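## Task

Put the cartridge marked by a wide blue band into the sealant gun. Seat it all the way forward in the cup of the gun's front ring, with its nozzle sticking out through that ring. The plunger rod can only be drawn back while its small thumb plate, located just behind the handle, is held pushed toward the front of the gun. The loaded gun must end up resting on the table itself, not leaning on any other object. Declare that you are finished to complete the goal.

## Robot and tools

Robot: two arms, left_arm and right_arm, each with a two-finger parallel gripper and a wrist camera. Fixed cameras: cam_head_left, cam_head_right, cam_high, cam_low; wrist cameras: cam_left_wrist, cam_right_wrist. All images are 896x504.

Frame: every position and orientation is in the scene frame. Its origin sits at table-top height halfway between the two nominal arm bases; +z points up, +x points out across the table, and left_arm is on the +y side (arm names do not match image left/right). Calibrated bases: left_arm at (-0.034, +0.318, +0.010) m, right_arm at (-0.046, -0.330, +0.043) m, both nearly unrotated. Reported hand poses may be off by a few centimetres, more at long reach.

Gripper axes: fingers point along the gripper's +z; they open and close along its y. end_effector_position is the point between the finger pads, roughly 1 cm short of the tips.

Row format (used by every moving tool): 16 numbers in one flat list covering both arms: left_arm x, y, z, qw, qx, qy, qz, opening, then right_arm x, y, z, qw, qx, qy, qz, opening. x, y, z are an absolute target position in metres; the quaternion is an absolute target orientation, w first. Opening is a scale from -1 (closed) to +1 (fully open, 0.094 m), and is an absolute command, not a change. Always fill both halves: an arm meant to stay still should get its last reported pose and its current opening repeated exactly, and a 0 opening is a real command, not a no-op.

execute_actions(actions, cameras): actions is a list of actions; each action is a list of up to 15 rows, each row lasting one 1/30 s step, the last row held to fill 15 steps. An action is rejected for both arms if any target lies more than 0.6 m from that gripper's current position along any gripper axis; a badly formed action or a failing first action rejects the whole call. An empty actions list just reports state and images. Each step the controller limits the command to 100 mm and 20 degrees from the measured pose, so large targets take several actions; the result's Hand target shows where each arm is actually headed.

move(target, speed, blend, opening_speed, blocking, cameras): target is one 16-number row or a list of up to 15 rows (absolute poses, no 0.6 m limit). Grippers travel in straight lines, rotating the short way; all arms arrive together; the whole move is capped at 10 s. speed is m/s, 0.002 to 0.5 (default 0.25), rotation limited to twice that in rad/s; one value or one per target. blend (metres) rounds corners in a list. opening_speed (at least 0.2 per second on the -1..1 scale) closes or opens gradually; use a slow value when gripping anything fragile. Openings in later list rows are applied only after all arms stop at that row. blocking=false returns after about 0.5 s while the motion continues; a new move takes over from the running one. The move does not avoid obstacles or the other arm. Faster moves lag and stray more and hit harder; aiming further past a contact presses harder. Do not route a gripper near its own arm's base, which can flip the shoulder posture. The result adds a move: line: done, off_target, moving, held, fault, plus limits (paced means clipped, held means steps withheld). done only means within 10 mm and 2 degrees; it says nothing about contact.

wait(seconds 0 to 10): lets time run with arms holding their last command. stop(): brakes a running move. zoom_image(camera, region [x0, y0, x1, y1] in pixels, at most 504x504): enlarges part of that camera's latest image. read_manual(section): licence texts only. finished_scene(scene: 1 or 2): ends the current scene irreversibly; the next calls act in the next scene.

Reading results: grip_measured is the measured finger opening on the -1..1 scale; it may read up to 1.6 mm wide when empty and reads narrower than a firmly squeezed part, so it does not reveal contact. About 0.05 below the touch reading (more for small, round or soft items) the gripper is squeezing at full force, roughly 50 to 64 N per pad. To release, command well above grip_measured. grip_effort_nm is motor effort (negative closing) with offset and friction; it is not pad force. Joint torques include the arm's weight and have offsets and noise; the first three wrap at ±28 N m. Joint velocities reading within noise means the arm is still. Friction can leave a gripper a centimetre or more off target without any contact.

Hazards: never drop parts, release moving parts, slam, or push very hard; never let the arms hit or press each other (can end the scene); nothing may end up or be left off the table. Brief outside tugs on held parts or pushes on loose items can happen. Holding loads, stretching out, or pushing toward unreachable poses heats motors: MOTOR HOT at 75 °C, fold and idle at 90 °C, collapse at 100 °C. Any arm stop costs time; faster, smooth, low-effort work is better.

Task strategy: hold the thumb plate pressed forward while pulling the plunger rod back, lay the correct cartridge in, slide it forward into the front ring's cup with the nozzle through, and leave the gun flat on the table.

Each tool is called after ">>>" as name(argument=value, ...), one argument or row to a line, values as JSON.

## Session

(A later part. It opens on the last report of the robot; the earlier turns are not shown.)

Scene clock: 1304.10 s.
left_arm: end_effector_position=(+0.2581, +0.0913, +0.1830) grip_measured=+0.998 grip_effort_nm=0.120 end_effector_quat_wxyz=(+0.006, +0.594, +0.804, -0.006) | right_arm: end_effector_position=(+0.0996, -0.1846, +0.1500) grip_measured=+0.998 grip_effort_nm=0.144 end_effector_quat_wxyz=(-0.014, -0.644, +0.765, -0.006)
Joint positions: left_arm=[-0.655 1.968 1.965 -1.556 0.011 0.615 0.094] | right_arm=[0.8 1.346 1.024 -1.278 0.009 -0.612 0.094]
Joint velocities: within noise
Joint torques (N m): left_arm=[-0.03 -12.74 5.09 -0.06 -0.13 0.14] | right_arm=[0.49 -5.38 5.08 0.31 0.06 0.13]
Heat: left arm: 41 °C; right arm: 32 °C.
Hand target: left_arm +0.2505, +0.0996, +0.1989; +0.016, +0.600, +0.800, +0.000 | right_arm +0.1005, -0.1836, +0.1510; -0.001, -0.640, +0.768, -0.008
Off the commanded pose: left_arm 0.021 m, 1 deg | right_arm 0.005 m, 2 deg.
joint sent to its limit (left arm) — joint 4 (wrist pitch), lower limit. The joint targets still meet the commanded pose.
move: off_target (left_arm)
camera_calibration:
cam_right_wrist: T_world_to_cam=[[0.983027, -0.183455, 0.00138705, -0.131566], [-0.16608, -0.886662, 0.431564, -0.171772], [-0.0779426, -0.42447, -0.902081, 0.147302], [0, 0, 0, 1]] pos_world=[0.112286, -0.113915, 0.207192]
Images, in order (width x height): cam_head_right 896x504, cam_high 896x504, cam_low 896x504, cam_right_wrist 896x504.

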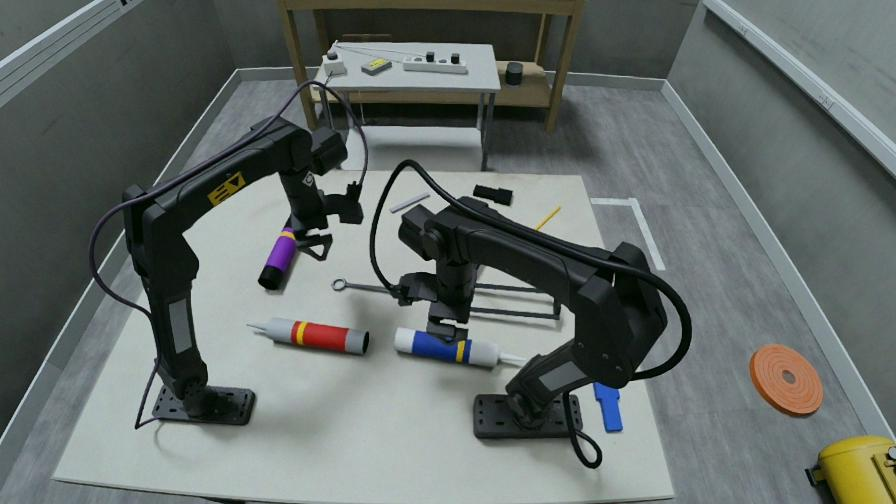

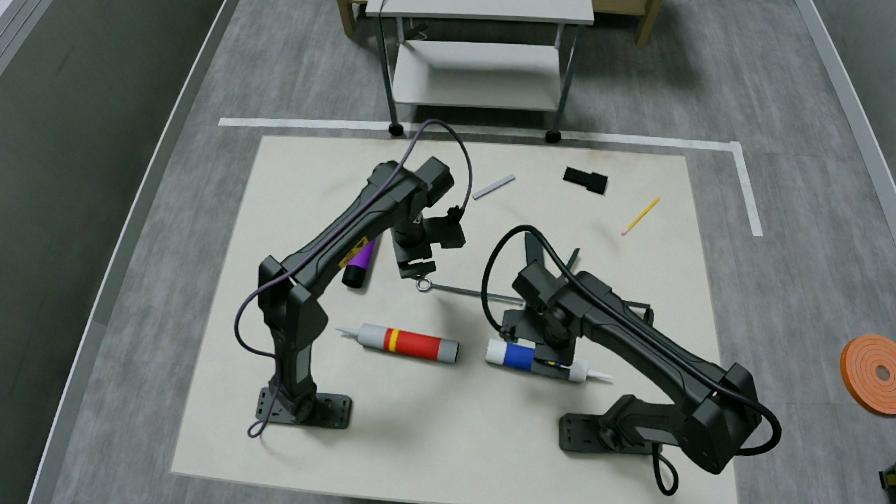

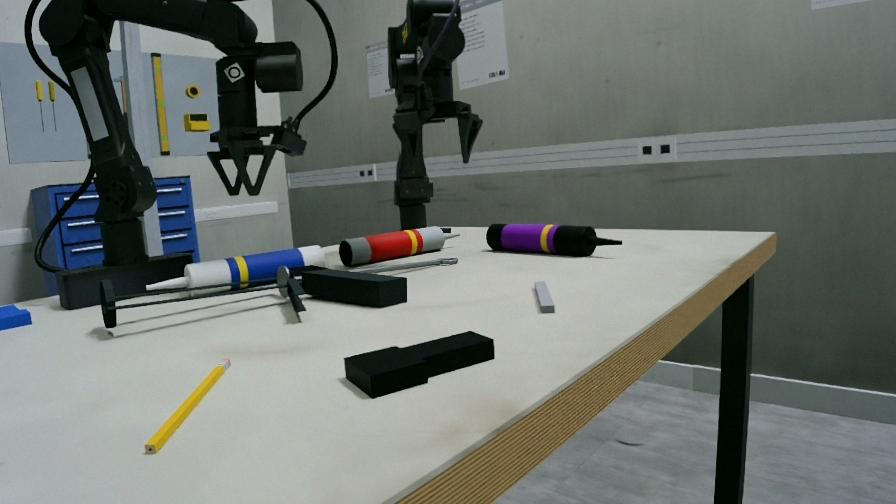

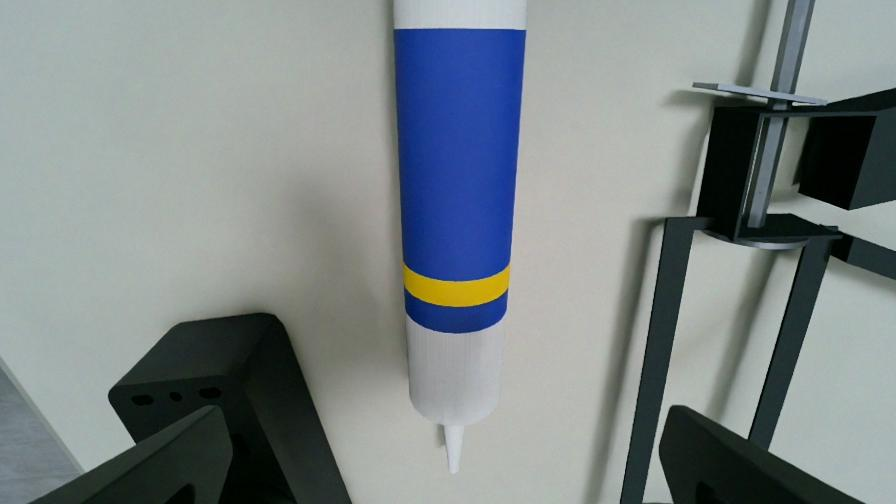

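>>> move(
  target=[
    [0.25,0.10,0.2,0.0,0.6,0.8,0,1,0.105,-0.18,0.06,0.0,-0.643,0.766,0,1],
  ],
  speed=0.12,
  cameras=["cam_low","cam_right_wrist"],
)

Scene clock: 1323.93 s.
left_arm: end_effector_position=(+0.2581, +0.0913, +0.1830) grip_measured=+0.998 grip_effort_nm=0.125 end_effector_quat_wxyz=(+0.006, +0.594, +0.804, -0.006) | right_arm: end_effector_position=(+0.1033, -0.1809, +0.0634) grip_measured=+0.998 grip_effort_nm=0.144 end_effector_quat_wxyz=(-0.001, -0.643, +0.766, -0.005)
Joint positions: left_arm=[-0.655 1.968 1.965 -1.556 0.011 0.615 0.094] | right_arm=[0.8 1.438 0.741 -0.876 0.009 -0.611 0.094]
Joint velocities: within noise
Joint torques (N m): left_arm=[0.09 -12.6 4.98 -0.05 -0.11 0.17] | right_arm=[-0.87 -3.63 4.81 0.37 -0.09 -0.1]
Heat: left arm: 40 °C; right arm: 30 °C.
Hand target: left_arm +0.2504, +0.0997, +0.1988; +0.015, +0.600, +0.800, +0.000 | right_arm +0.1039, -0.1811, +0.0600; -0.001, -0.642, +0.766, +0.000
Off the commanded pose: left_arm 0.021 m, 1 deg | right_arm 0.004 m, 1 deg.
joint sent to its limit (left arm) — joint 4 (wrist pitch), lower limit. The joint targets still meet the commanded pose.
move: off_target (left_arm)
camera_calibration:
cam_right_wrist: T_world_to_cam=[[0.982583, -0.185124, 0.016102, -0.135611], [-0.175221, -0.894189, 0.411976, -0.129627], [-0.0618683, -0.407622, -0.911052, 0.0729891], [0, 0, 0, 1]] pos_world=[0.115052, -0.111264, 0.122084]
Images, in order (width x height): cam_low 896x504, cam_right_wrist 896x504.

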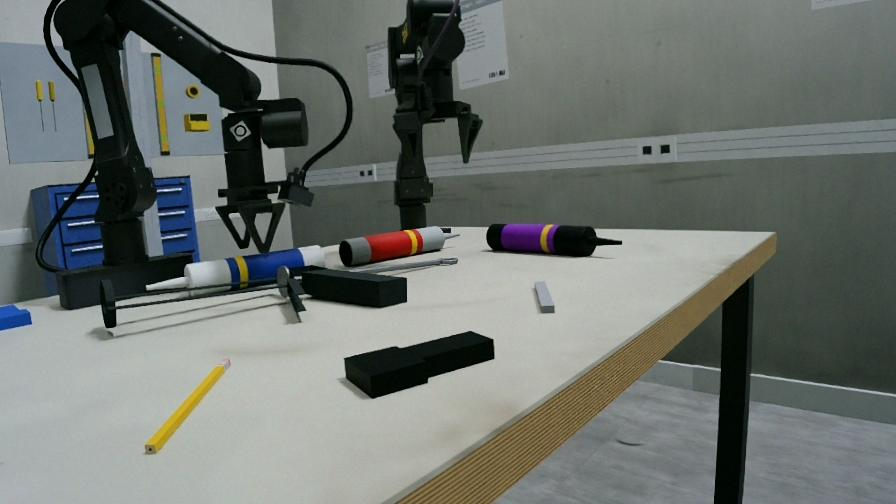

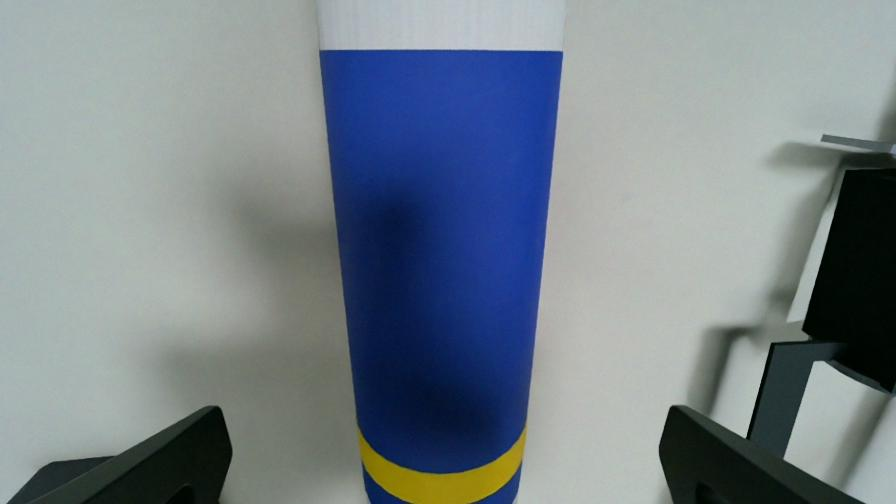

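>>> move(
  target=[
    [0.25,0.10,0.2,0.0,0.6,0.8,0,1,0.105,-0.178,0.022,0.0,-0.643,0.766,0,1],
    [0.25,0.10,0.2,0.0,0.6,0.8,0,1,0.105,-0.178,0.022,0.0,-0.643,0.766,0,-0.1],
  ],
  speed=0.1,
  opening_speed=0.6,
  cameras=["cam_low","cam_right_wrist"],
)

>>> zoom_image(
  camera="cam_low",
  region=[140, 120, 480, 320],
)

Scene clock: 1352.60 s.
left_arm: end_effector_position=(+0.2581, +0.0913, +0.1830) grip_measured=+0.998 grip_effort_nm=0.120 end_effector_quat_wxyz=(+0.006, +0.594, +0.804, -0.006) | right_arm: end_effector_position=(+0.1052, -0.1775, +0.0257) grip_measured=+0.024 grip_effort_nm=-1.009 end_effector_quat_wxyz=(+0.001, -0.644, +0.765, -0.004)
Joint positions: left_arm=[-0.655 1.968 1.965 -1.556 0.011 0.615 0.094] | right_arm=[0.805 1.541 0.658 -0.686 0.009 -0.608 0.048]
Joint velocities: within noise
Joint torques (N m): left_arm=[-0.05 -12.62 5.01 -0.08 -0.1 0.15] | right_arm=[-0.32 -4 4.33 0.37 -0.09 -0.04]
Heat: left arm: 40 °C; right arm: 30 °C.
Hand target: left_arm +0.2504, +0.0997, +0.1988; +0.015, +0.600, +0.800, +0.000 | right_arm +0.1041, -0.1775, +0.0224; +0.001, -0.644, +0.765, +0.000
Off the commanded pose: left_arm 0.021 m, 1 deg | right_arm 0.004 m, 1 deg.
joint sent to its limit (left arm) — joint 4 (wrist pitch), lower limit. The joint targets still meet the commanded pose.
move: off_target (left_arm)
camera_calibration:
cam_right_wrist: T_world_to_cam=[[0.982809, -0.183673, 0.0187006, -0.136118], [-0.175185, -0.895805, 0.408464, -0.110996], [-0.0582719, -0.404719, -0.912583, 0.0403424], [0, 0, 0, 1]] pos_world=[0.116684, -0.108105, 0.0846994]
Images, in order (width x height): cam_low 896x504, cam_right_wrist 896x504.

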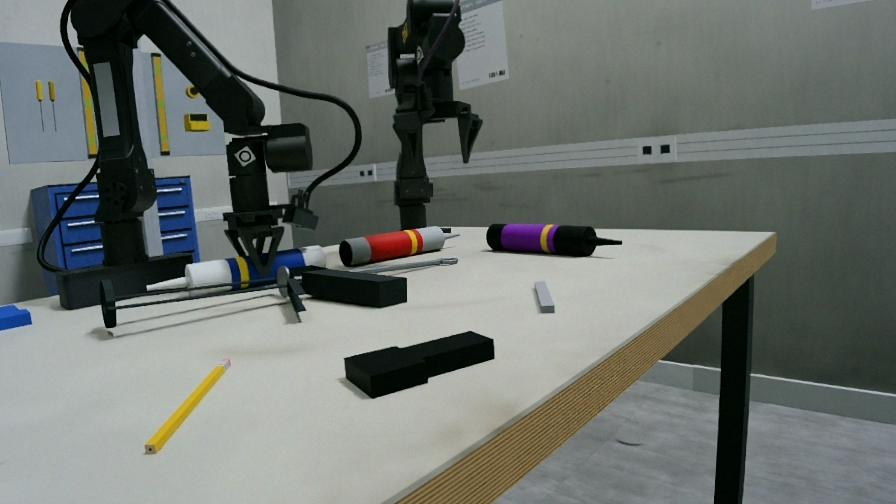

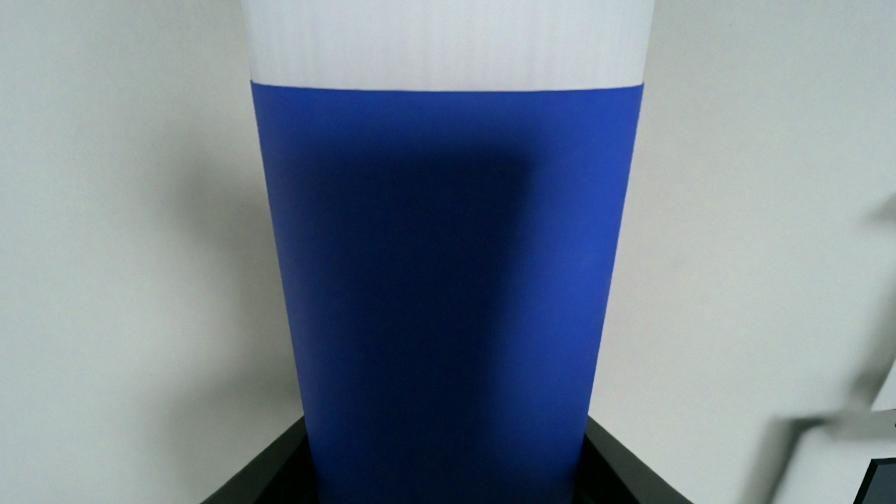

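Scaled by 1.482 from the camera's 896x504 image, which has a finer 1280x720 frame.

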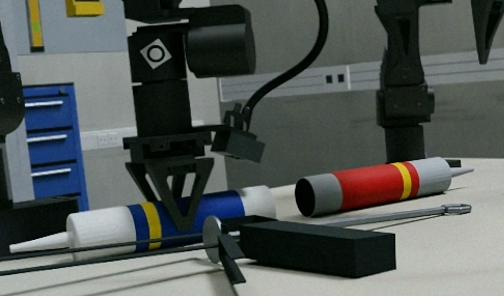

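>>> move(
  target=[
    [0.25,0.10,0.2,0.0,0.6,0.8,0,1,0.11,-0.178,0.12,0.0,-0.6475,0.762,0,-0.1],
    [0.25,0.10,0.2,0.0,0.6,0.8,0,1,0.223,-0.250,0.125,0.0995,-0.6419,0.7554,0.0845,-0.1],
  ],
  speed=0.12,
)

Scene clock: 1432.70 s.
left_arm: end_effector_position=(+0.2581, +0.0913, +0.1830) grip_measured=+0.998 grip_effort_nm=0.125 end_effector_quat_wxyz=(+0.006, +0.594, +0.804, -0.006) | right_arm: end_effector_position=(+0.2093, -0.2559, +0.1120) grip_measured=+0.024 grip_effort_nm=-1.009 end_effector_quat_wxyz=(+0.067, -0.635, +0.765, +0.085)
Joint positions: left_arm=[-0.655 1.968 1.965 -1.556 0.011 0.615 0.094] | right_arm=[0.147 1.549 1.03 -1.028 -0.215 -1.249 0.048]
Joint velocities: within noise
Joint torques (N m): left_arm=[-0.05 -12.68 5.03 -0.05 -0.11 0.17] | right_arm=[-0.25 -5.67 9.51 0.3 -0.52 -0.18]
Heat: left arm: 41 °C; right arm: 29 °C.
Hand target: left_arm +0.2504, +0.0997, +0.1988; +0.015, +0.600, +0.800, +0.000 | right_arm +0.2221, -0.2476, +0.1242; +0.099, -0.640, +0.757, +0.089
Off the commanded pose: left_arm 0.021 m, 1 deg | right_arm 0.020 m, 4 deg.
joint sent to its limit (left arm) — joint 4 (wrist pitch), lower limit. The joint targets still meet the commanded pose.
move: off_target (left_arm, right_arm)
camera_calibration:
cam_left_wrist: T_world_to_cam=[[-0.952825, -0.303477, -0.00512067, 0.273282], [-0.272641, 0.848353, 0.453832, -0.0550939], [-0.133383, 0.433818, -0.891073, 0.246428], [0, 0, 0, 1]] pos_world=[0.278239, 0.0227692, 0.245988]
cam_right_wrist: T_world_to_cam=[[0.980155, -0.194812, -0.0366513, -0.250543], [-0.183469, -0.961538, 0.204409, -0.190411], [-0.075063, -0.193628, -0.978199, 0.158295], [0, 0, 0, 1]] pos_world=[0.222519, -0.201246, 0.184583]

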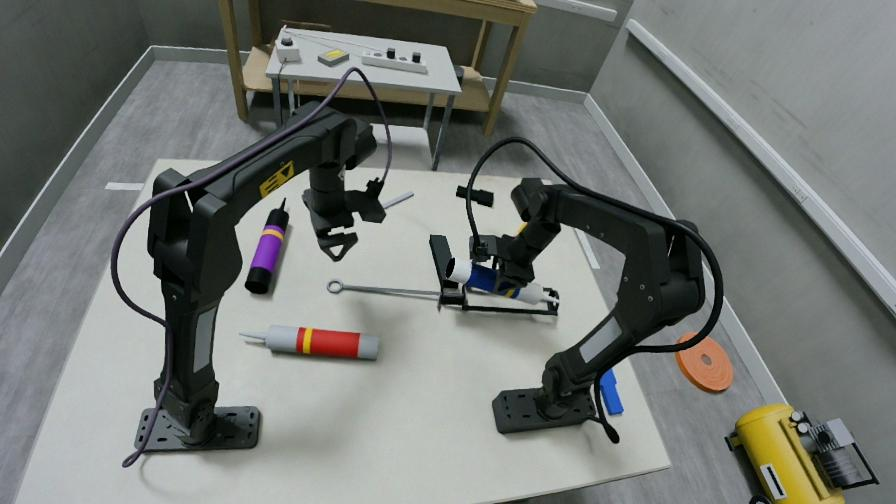

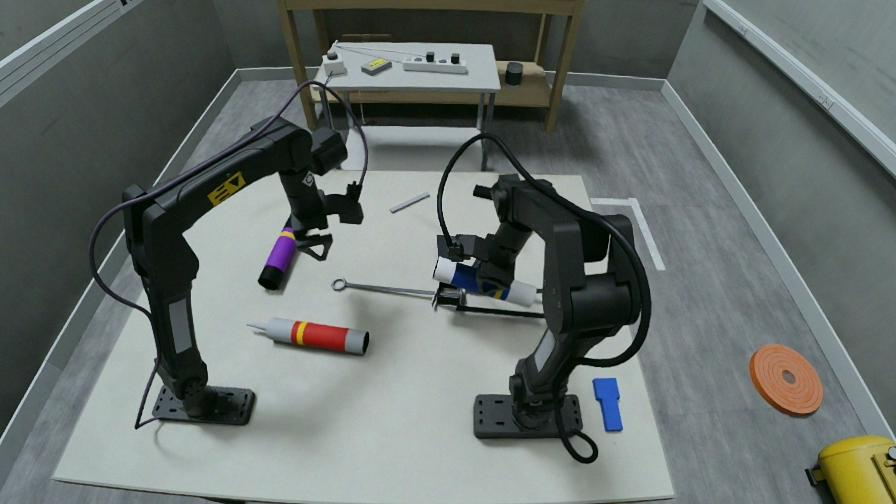

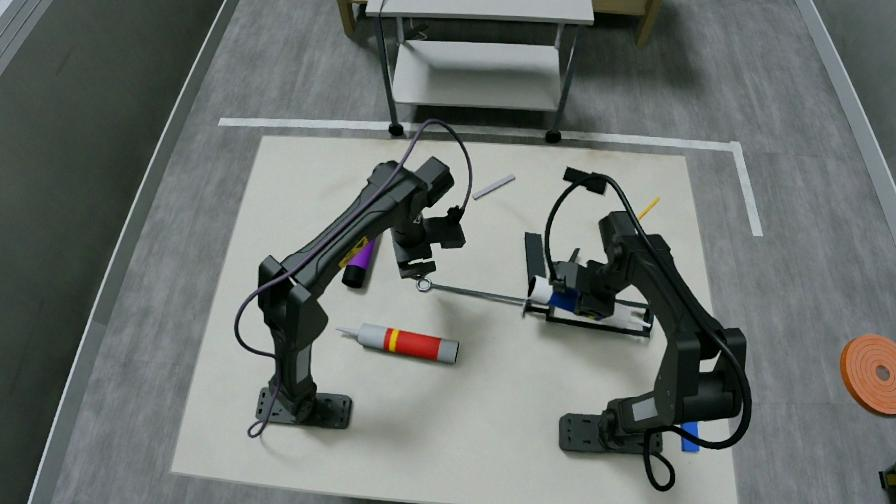

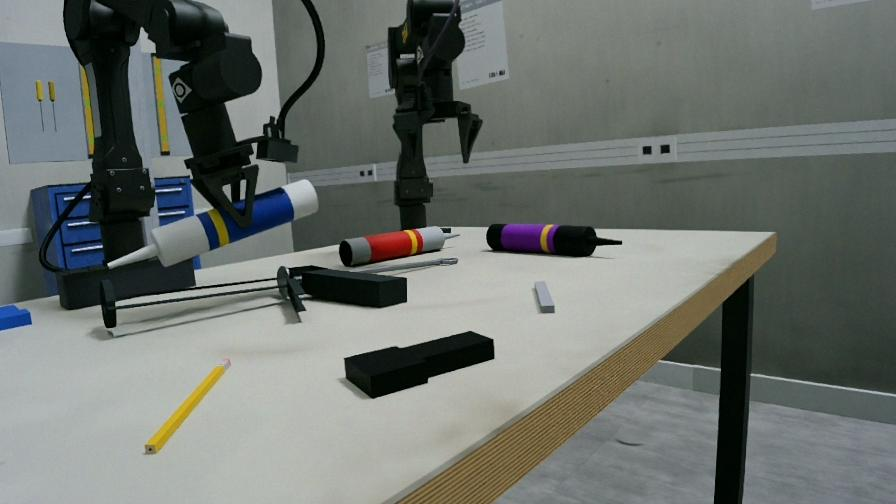

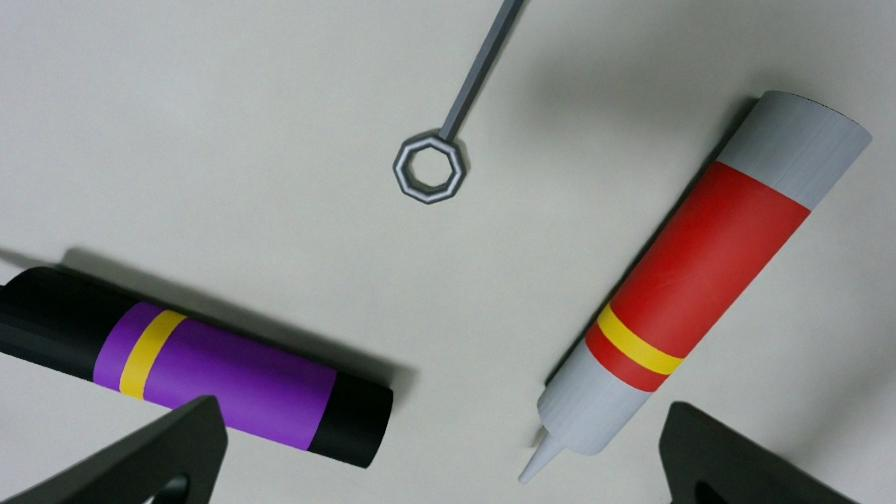

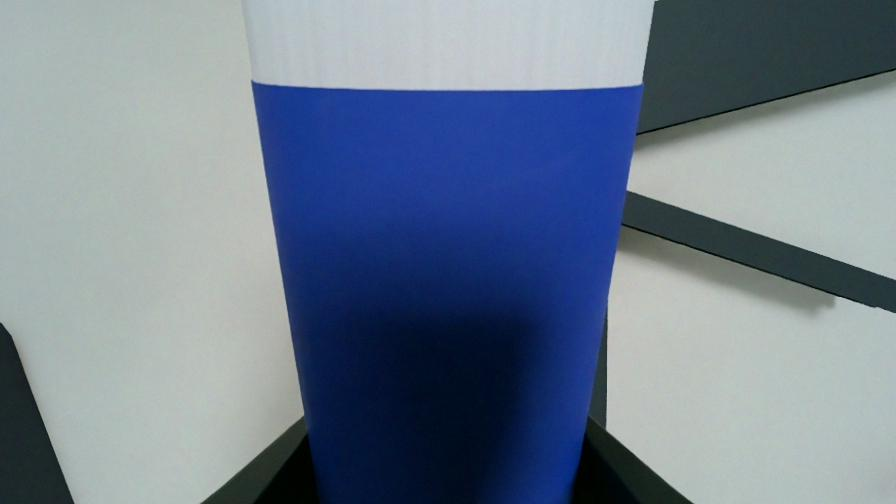

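>>> zoom_image(
  camera="cam_high",
  region=[500, 230, 680, 350],
)

>>> zoom_image(
  camera="cam_head_left",
  region=[410, 220, 590, 340],
)

>>> zoom_image(
  camera="cam_low",
  region=[80, 150, 340, 350],
)

Scaled by 2.800 from the camera's 896x504 image, which has a finer 1280x720 frame.

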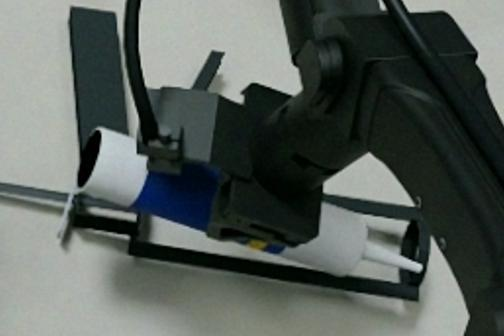

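Scaled by 2.800 from the camera's 896x504 image, which has a finer 1280x720 frame.

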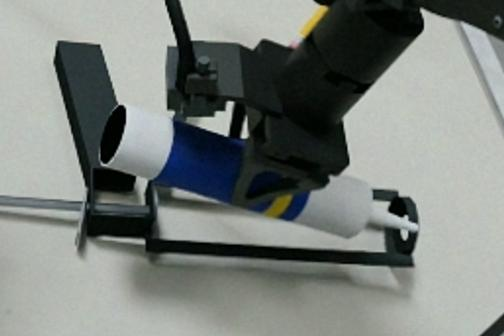

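Scaled by 1.938 from the camera's 896x504 image, which has a finer 1280x720 frame.

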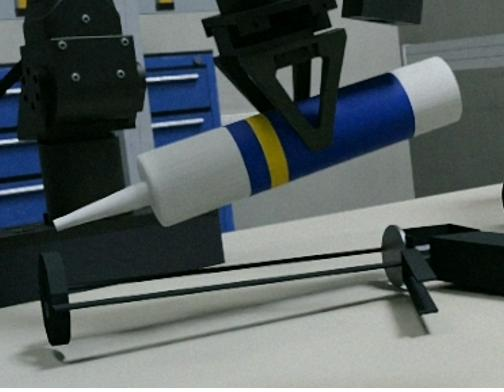

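>>> move(
  target=[
    [0.25,0.10,0.2,0.0,0.6,0.8,0,1,0.240,-0.243,0.100,0.1126,-0.6404,0.7536,0.0957,-0.1],
  ],
  speed=0.08,
)

>>> zoom_image(
  camera="cam_high",
  region=[500, 230, 680, 350],
)

>>> zoom_image(
  camera="cam_head_left",
  region=[410, 220, 590, 340],
)

>>> zoom_image(
  camera="cam_low",
  region=[80, 150, 340, 350],
)

Scene clock: 1514.63 s.
left_arm: end_effector_position=(+0.2581, +0.0913, +0.1830) grip_measured=+0.998 grip_effort_nm=0.115 end_effector_quat_wxyz=(+0.006, +0.594, +0.804, -0.006) | right_arm: end_effector_position=(+0.2293, -0.2500, +0.0924) grip_measured=+0.024 grip_effort_nm=-1.009 end_effector_quat_wxyz=(+0.082, -0.637, +0.761, +0.089)
Joint positions: left_arm=[-0.655 1.968 1.965 -1.556 0.011 0.615 0.094] | right_arm=[0.143 1.633 1.03 -0.923 -0.238 -1.258 0.048]
Joint velocities: within noise
Joint torques (N m): left_arm=[0.03 -12.77 5.11 -0.05 -0.08 0.14] | right_arm=[-0.69 -6.52 7.39 0.51 -0.54 -0.18]
Heat: left arm: 41 °C; right arm: 29 °C.
Hand target: left_arm +0.2504, +0.0997, +0.1988; +0.015, +0.600, +0.800, +0.000 | right_arm +0.2395, -0.2433, +0.0999; +0.112, -0.640, +0.754, +0.095
Off the commanded pose: left_arm 0.021 m, 1 deg | right_arm 0.015 m, 4 deg.
joint sent to its limit (left arm) — joint 4 (wrist pitch), lower limit. The joint targets still meet the commanded pose.
move: off_target (left_arm, right_arm)
camera_calibration:
cam_left_wrist: T_world_to_cam=[[-0.952825, -0.303477, -0.00512067, 0.273282], [-0.272641, 0.848353, 0.453832, -0.0550939], [-0.133383, 0.433818, -0.891073, 0.246428], [0, 0, 0, 1]] pos_world=[0.278239, 0.0227692, 0.245988]
cam_right_wrist: T_world_to_cam=[[0.981997, -0.187485, -0.0230308, -0.269503], [-0.180595, -0.967593, 0.176492, -0.176739], [-0.0553741, -0.169156, -0.984033, 0.143938], [0, 0, 0, 1]] pos_world=[0.240704, -0.197191, 0.166625]

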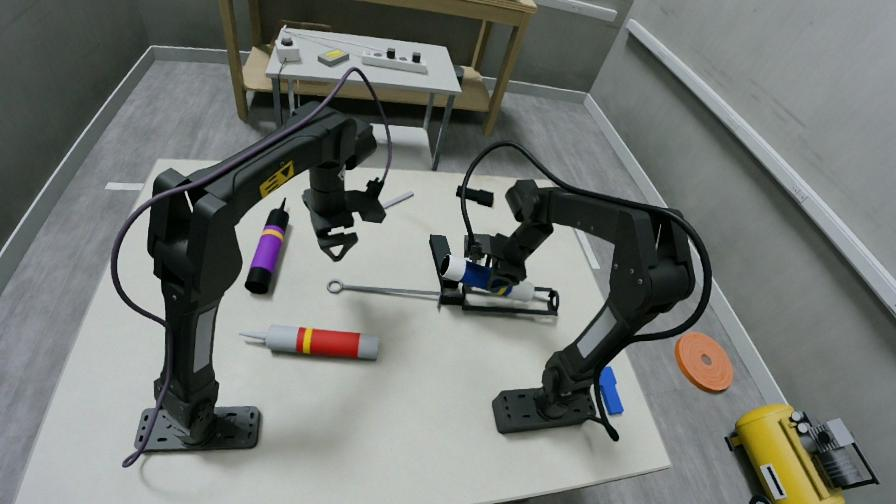

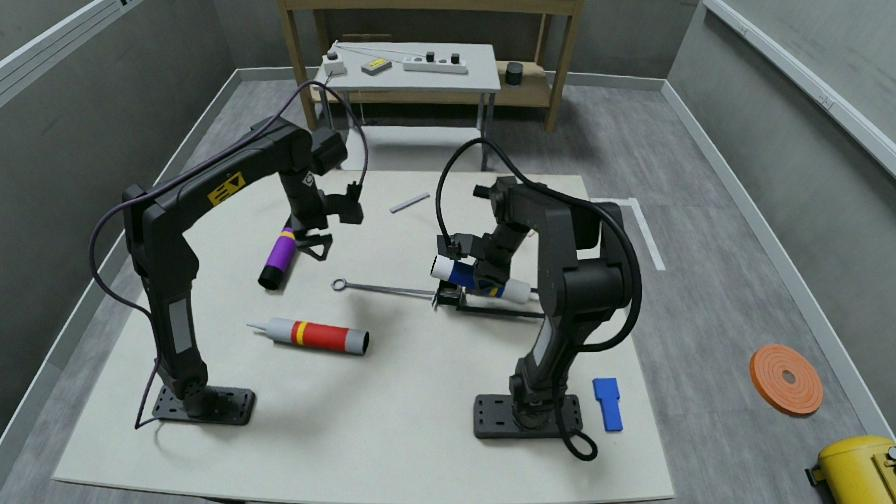

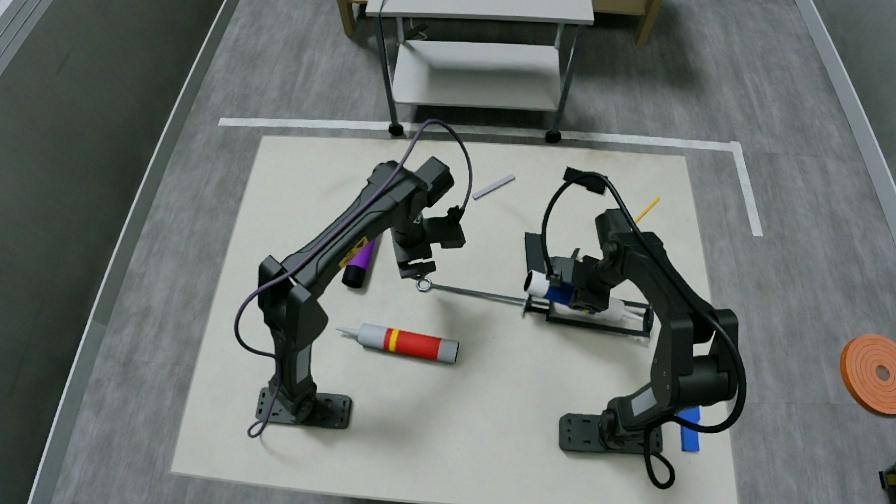

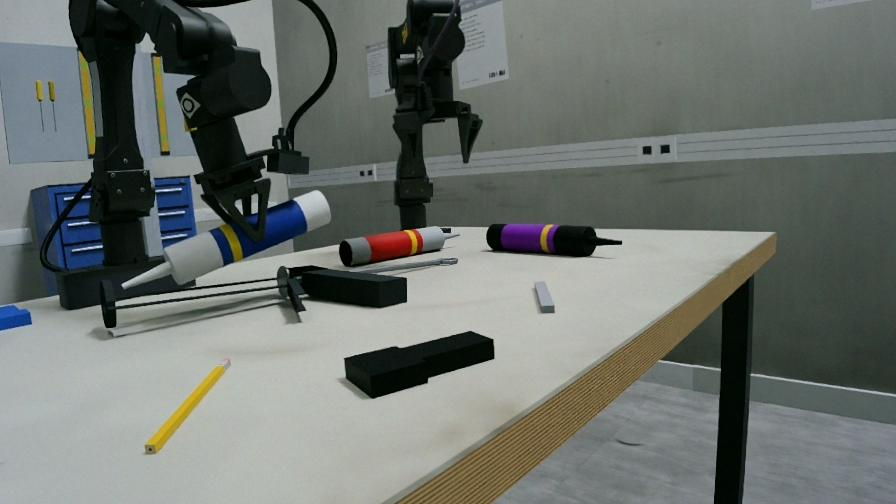

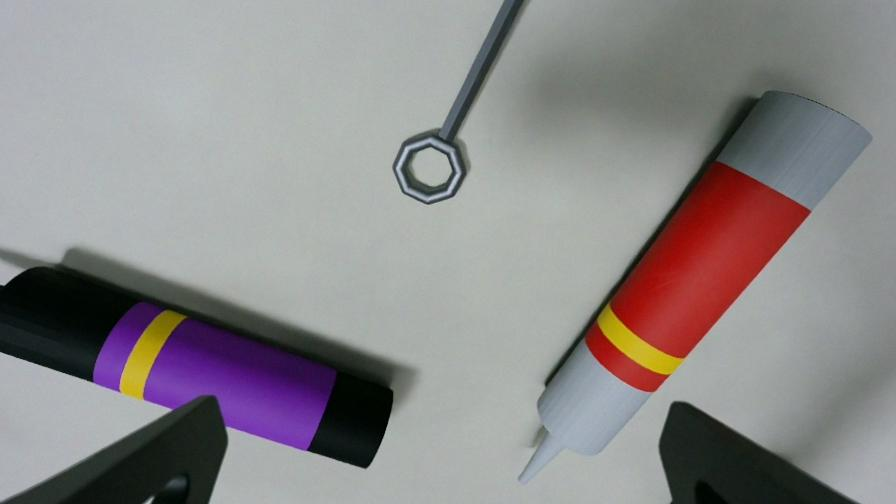

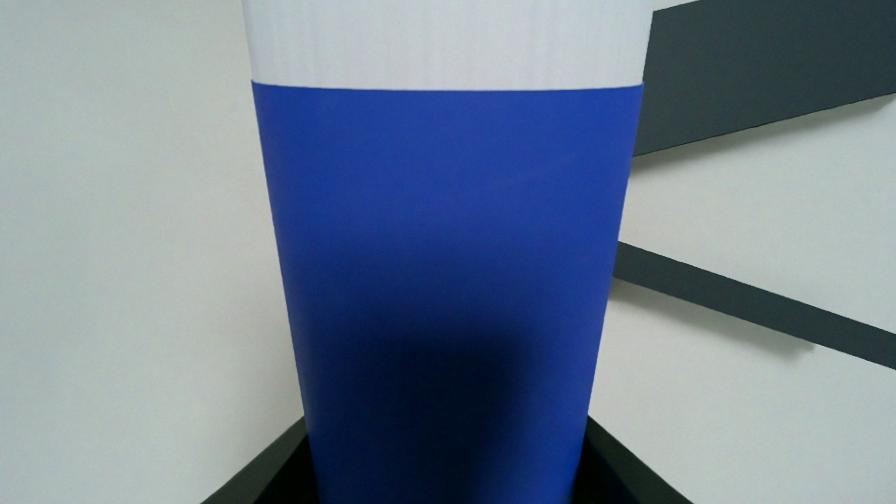

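Scaled by 2.800 from the camera's 896x504 image, which has a finer 1280x720 frame.

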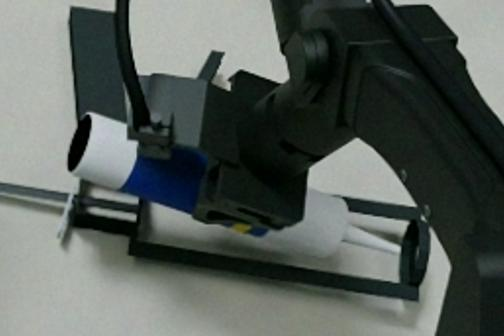

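Scaled by 2.800 from the camera's 896x504 image, which has a finer 1280x720 frame.

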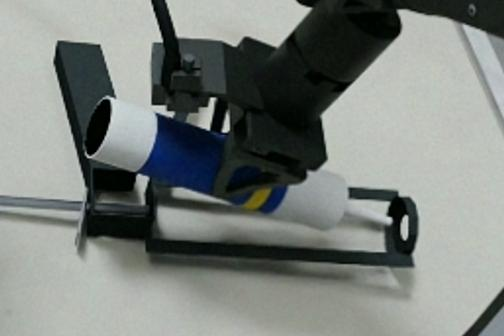

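Scaled by 1.938 from the camera's 896x504 image, which has a finer 1280x720 frame.

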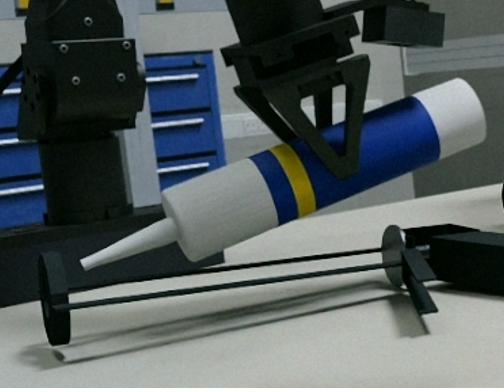

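>>> move(
  target=[
    [0.25,0.10,0.2,0.0,0.6,0.8,0,1,0.247,-0.253,0.087,0.1126,-0.6404,0.7536,0.0957,-0.1],
  ],
  speed=0.06,
  cameras=["cam_high","cam_head_left","cam_low"],
)

>>> zoom_image(
  camera="cam_high",
  region=[580, 270, 680, 350],
)

>>> zoom_image(
  camera="cam_head_left",
  region=[490, 260, 590, 340],
)

>>> zoom_image(
  camera="cam_low",
  region=[80, 220, 240, 350],
)

Scene clock: 1551.13 s.
left_arm: end_effector_position=(+0.2581, +0.0913, +0.1830) grip_measured=+0.998 grip_effort_nm=0.115 end_effector_quat_wxyz=(+0.006, +0.594, +0.804, -0.006) | right_arm: end_effector_position=(+0.2392, -0.2619, +0.0820) grip_measured=+0.024 grip_effort_nm=-1.009 end_effector_quat_wxyz=(+0.087, -0.634, +0.763, +0.087)
Joint positions: left_arm=[-0.655 1.968 1.965 -1.556 0.011 0.615 0.094] | right_arm=[0.096 1.675 1.03 -0.883 -0.243 -1.298 0.048]
Joint velocities: within noise
Joint torques (N m): left_arm=[-0.08 -12.6 4.98 -0.04 -0.1 0.16] | right_arm=[-0.51 -6.76 6.68 0.48 -0.55 -0.18]
Heat: left arm: 42 °C; right arm: 29 °C.
Hand target: left_arm +0.2504, +0.0997, +0.1988; +0.015, +0.600, +0.800, +0.000 | right_arm +0.2472, -0.2552, +0.0874; +0.113, -0.638, +0.756, +0.095
Off the commanded pose: left_arm 0.021 m, 1 deg | right_arm 0.013 m, 3 deg.
joint sent to its limit (left arm) — joint 4 (wrist pitch), lower limit. The joint targets still meet the commanded pose.
move: off_target (left_arm, right_arm)
Images, in order (width x height): cam_head_left 896x504, cam_high 896x504, cam_low 896x504.

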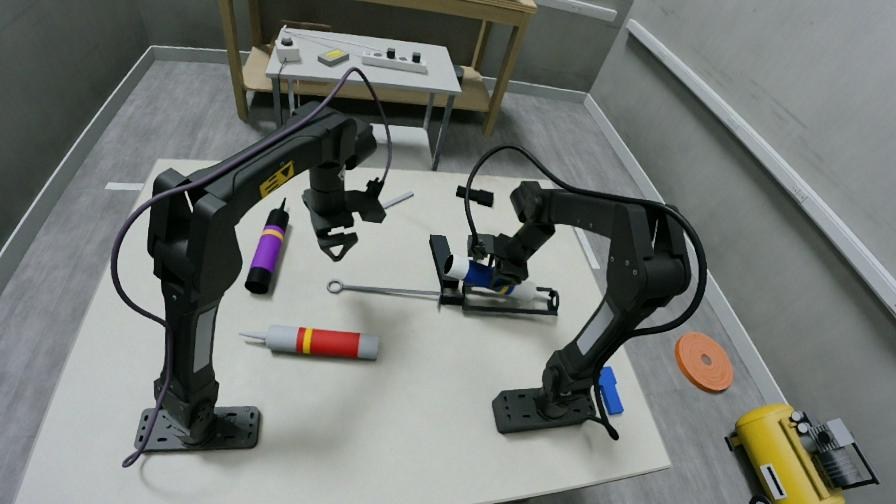

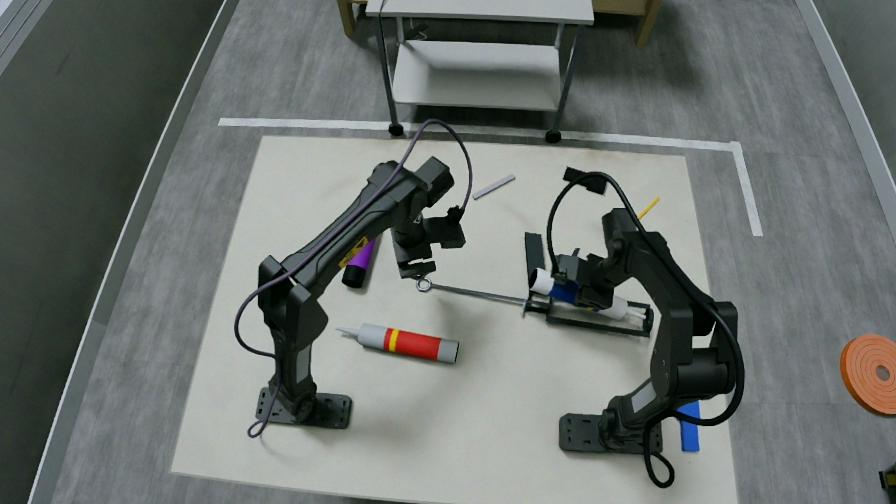

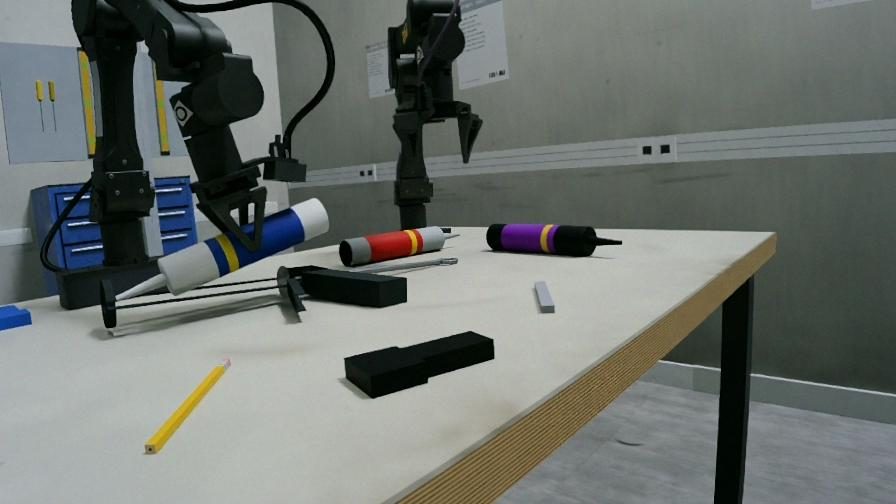

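Scaled by 5.040 from the camera's 896x504 image, which has a finer 1280x720 frame.

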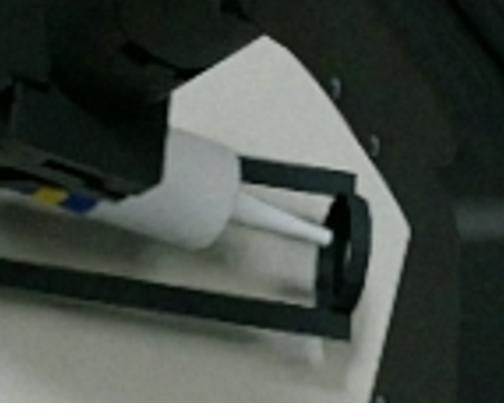

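Scaled by 5.040 from the camera's 896x504 image, which has a finer 1280x720 frame.

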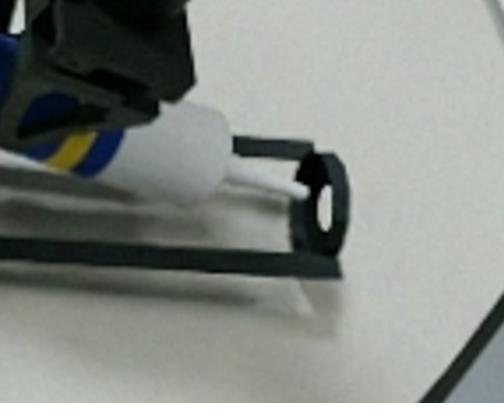

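Scaled by 3.150 from the camera's 896x504 image, which has a finer 1280x720 frame.

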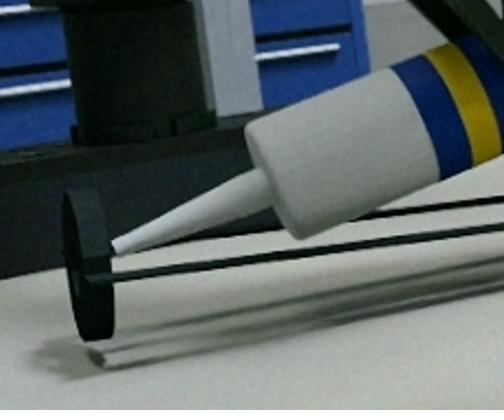

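>>> move(
  target=[
    [0.25,0.10,0.2,0.0,0.6,0.8,0,1,0.242,-0.258,0.083,0.1126,-0.6404,0.7536,0.0957,-0.1],
  ],
  speed=0.06,
  cameras=["cam_high","cam_head_left","cam_low"],
)

>>> zoom_image(
  camera="cam_high",
  region=[580, 270, 680, 350],
)

>>> zoom_image(
  camera="cam_head_left",
  region=[490, 260, 590, 340],
)

>>> zoom_image(
  camera="cam_low",
  region=[80, 220, 240, 350],
)

Scene clock: 1590.43 s.
left_arm: end_effector_position=(+0.2581, +0.0913, +0.1830) grip_measured=+0.998 grip_effort_nm=0.120 end_effector_quat_wxyz=(+0.006, +0.594, +0.804, -0.006) | right_arm: end_effector_position=(+0.2372, -0.2620, +0.0781) grip_measured=+0.024 grip_effort_nm=-1.009 end_effector_quat_wxyz=(+0.087, -0.640, +0.758, +0.087)
Joint positions: left_arm=[-0.655 1.968 1.965 -1.556 0.011 0.615 0.094] | right_arm=[0.096 1.675 1.014 -0.868 -0.243 -1.315 0.048]
Joint velocities: within noise
Joint torques (N m): left_arm=[-0.06 -12.59 5.03 -0.07 -0.1 0.15] | right_arm=[-0.69 -7.58 5.57 0.47 -0.55 -0.18]
Heat: left arm: 42 °C; right arm: 31 °C.
Hand target: left_arm +0.2504, +0.0997, +0.1988; +0.015, +0.600, +0.800, +0.000 | right_arm +0.2419, -0.2563, +0.0832; +0.112, -0.643, +0.751, +0.095
Off the commanded pose: left_arm 0.021 m, 1 deg | right_arm 0.008 m, 3 deg.
joint sent to its limit (left arm) — joint 4 (wrist pitch), lower limit. The joint targets still meet the commanded pose.
move: off_target (left_arm, right_arm)
Images, in order (width x height): cam_head_left 896x504, cam_high 896x504, cam_low 896x504.

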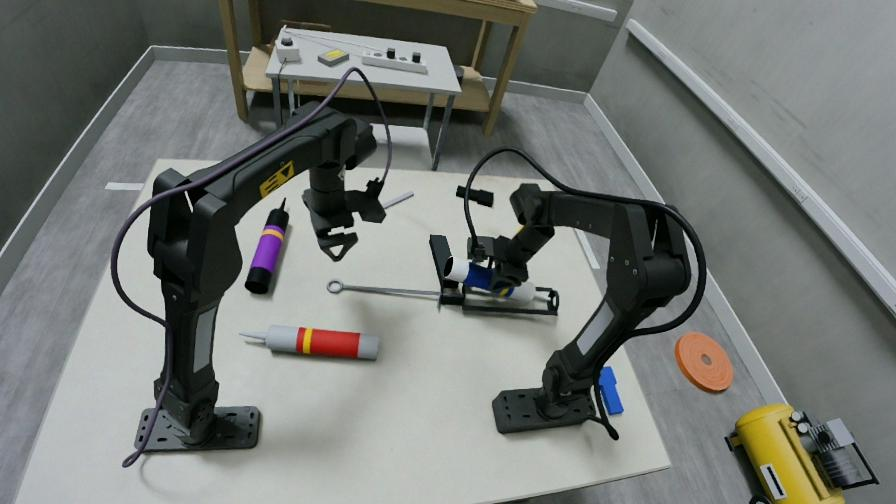

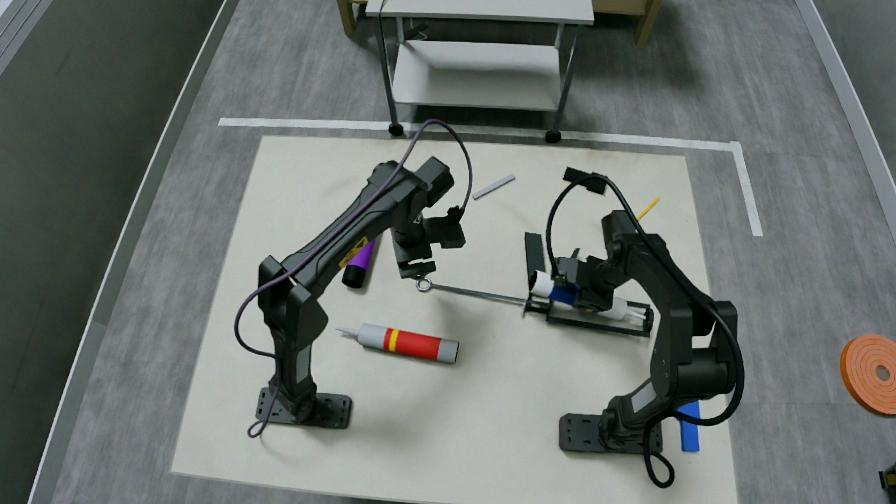

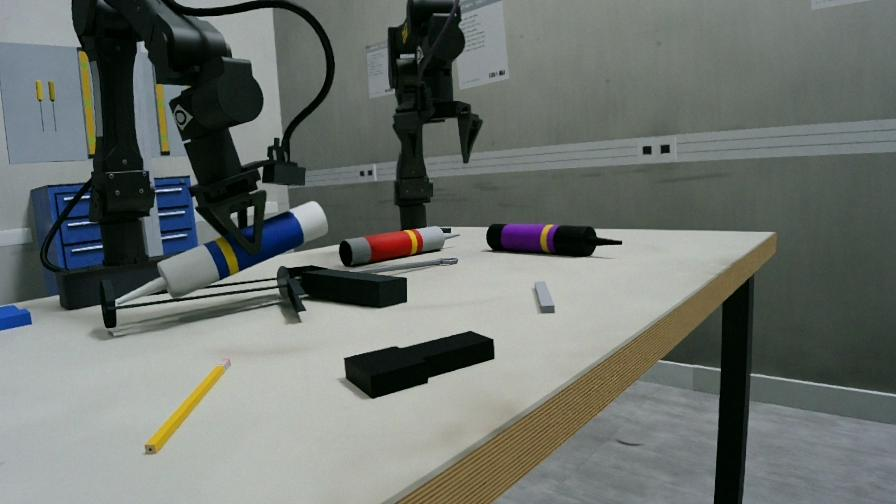

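Scaled by 5.040 from the camera's 896x504 image, which has a finer 1280x720 frame.

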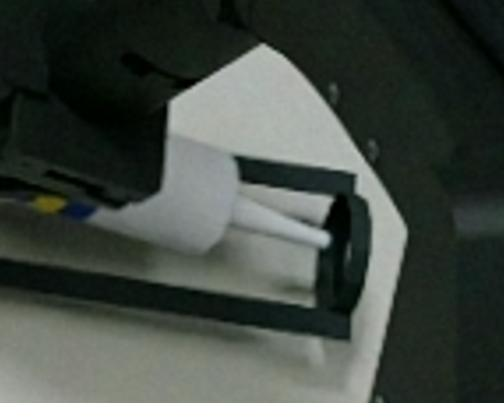

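Scaled by 5.040 from the camera's 896x504 image, which has a finer 1280x720 frame.

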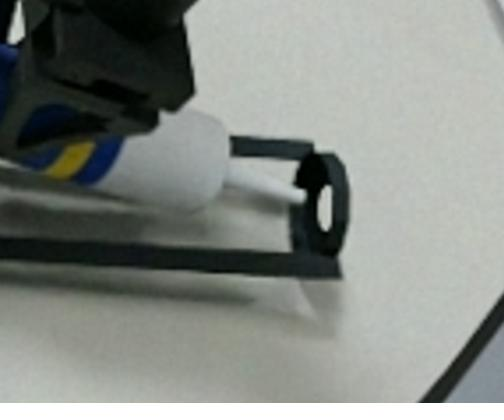

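Scaled by 3.150 from the camera's 896x504 image, which has a finer 1280x720 frame.

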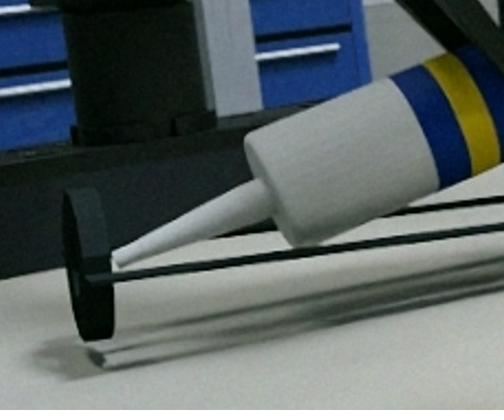

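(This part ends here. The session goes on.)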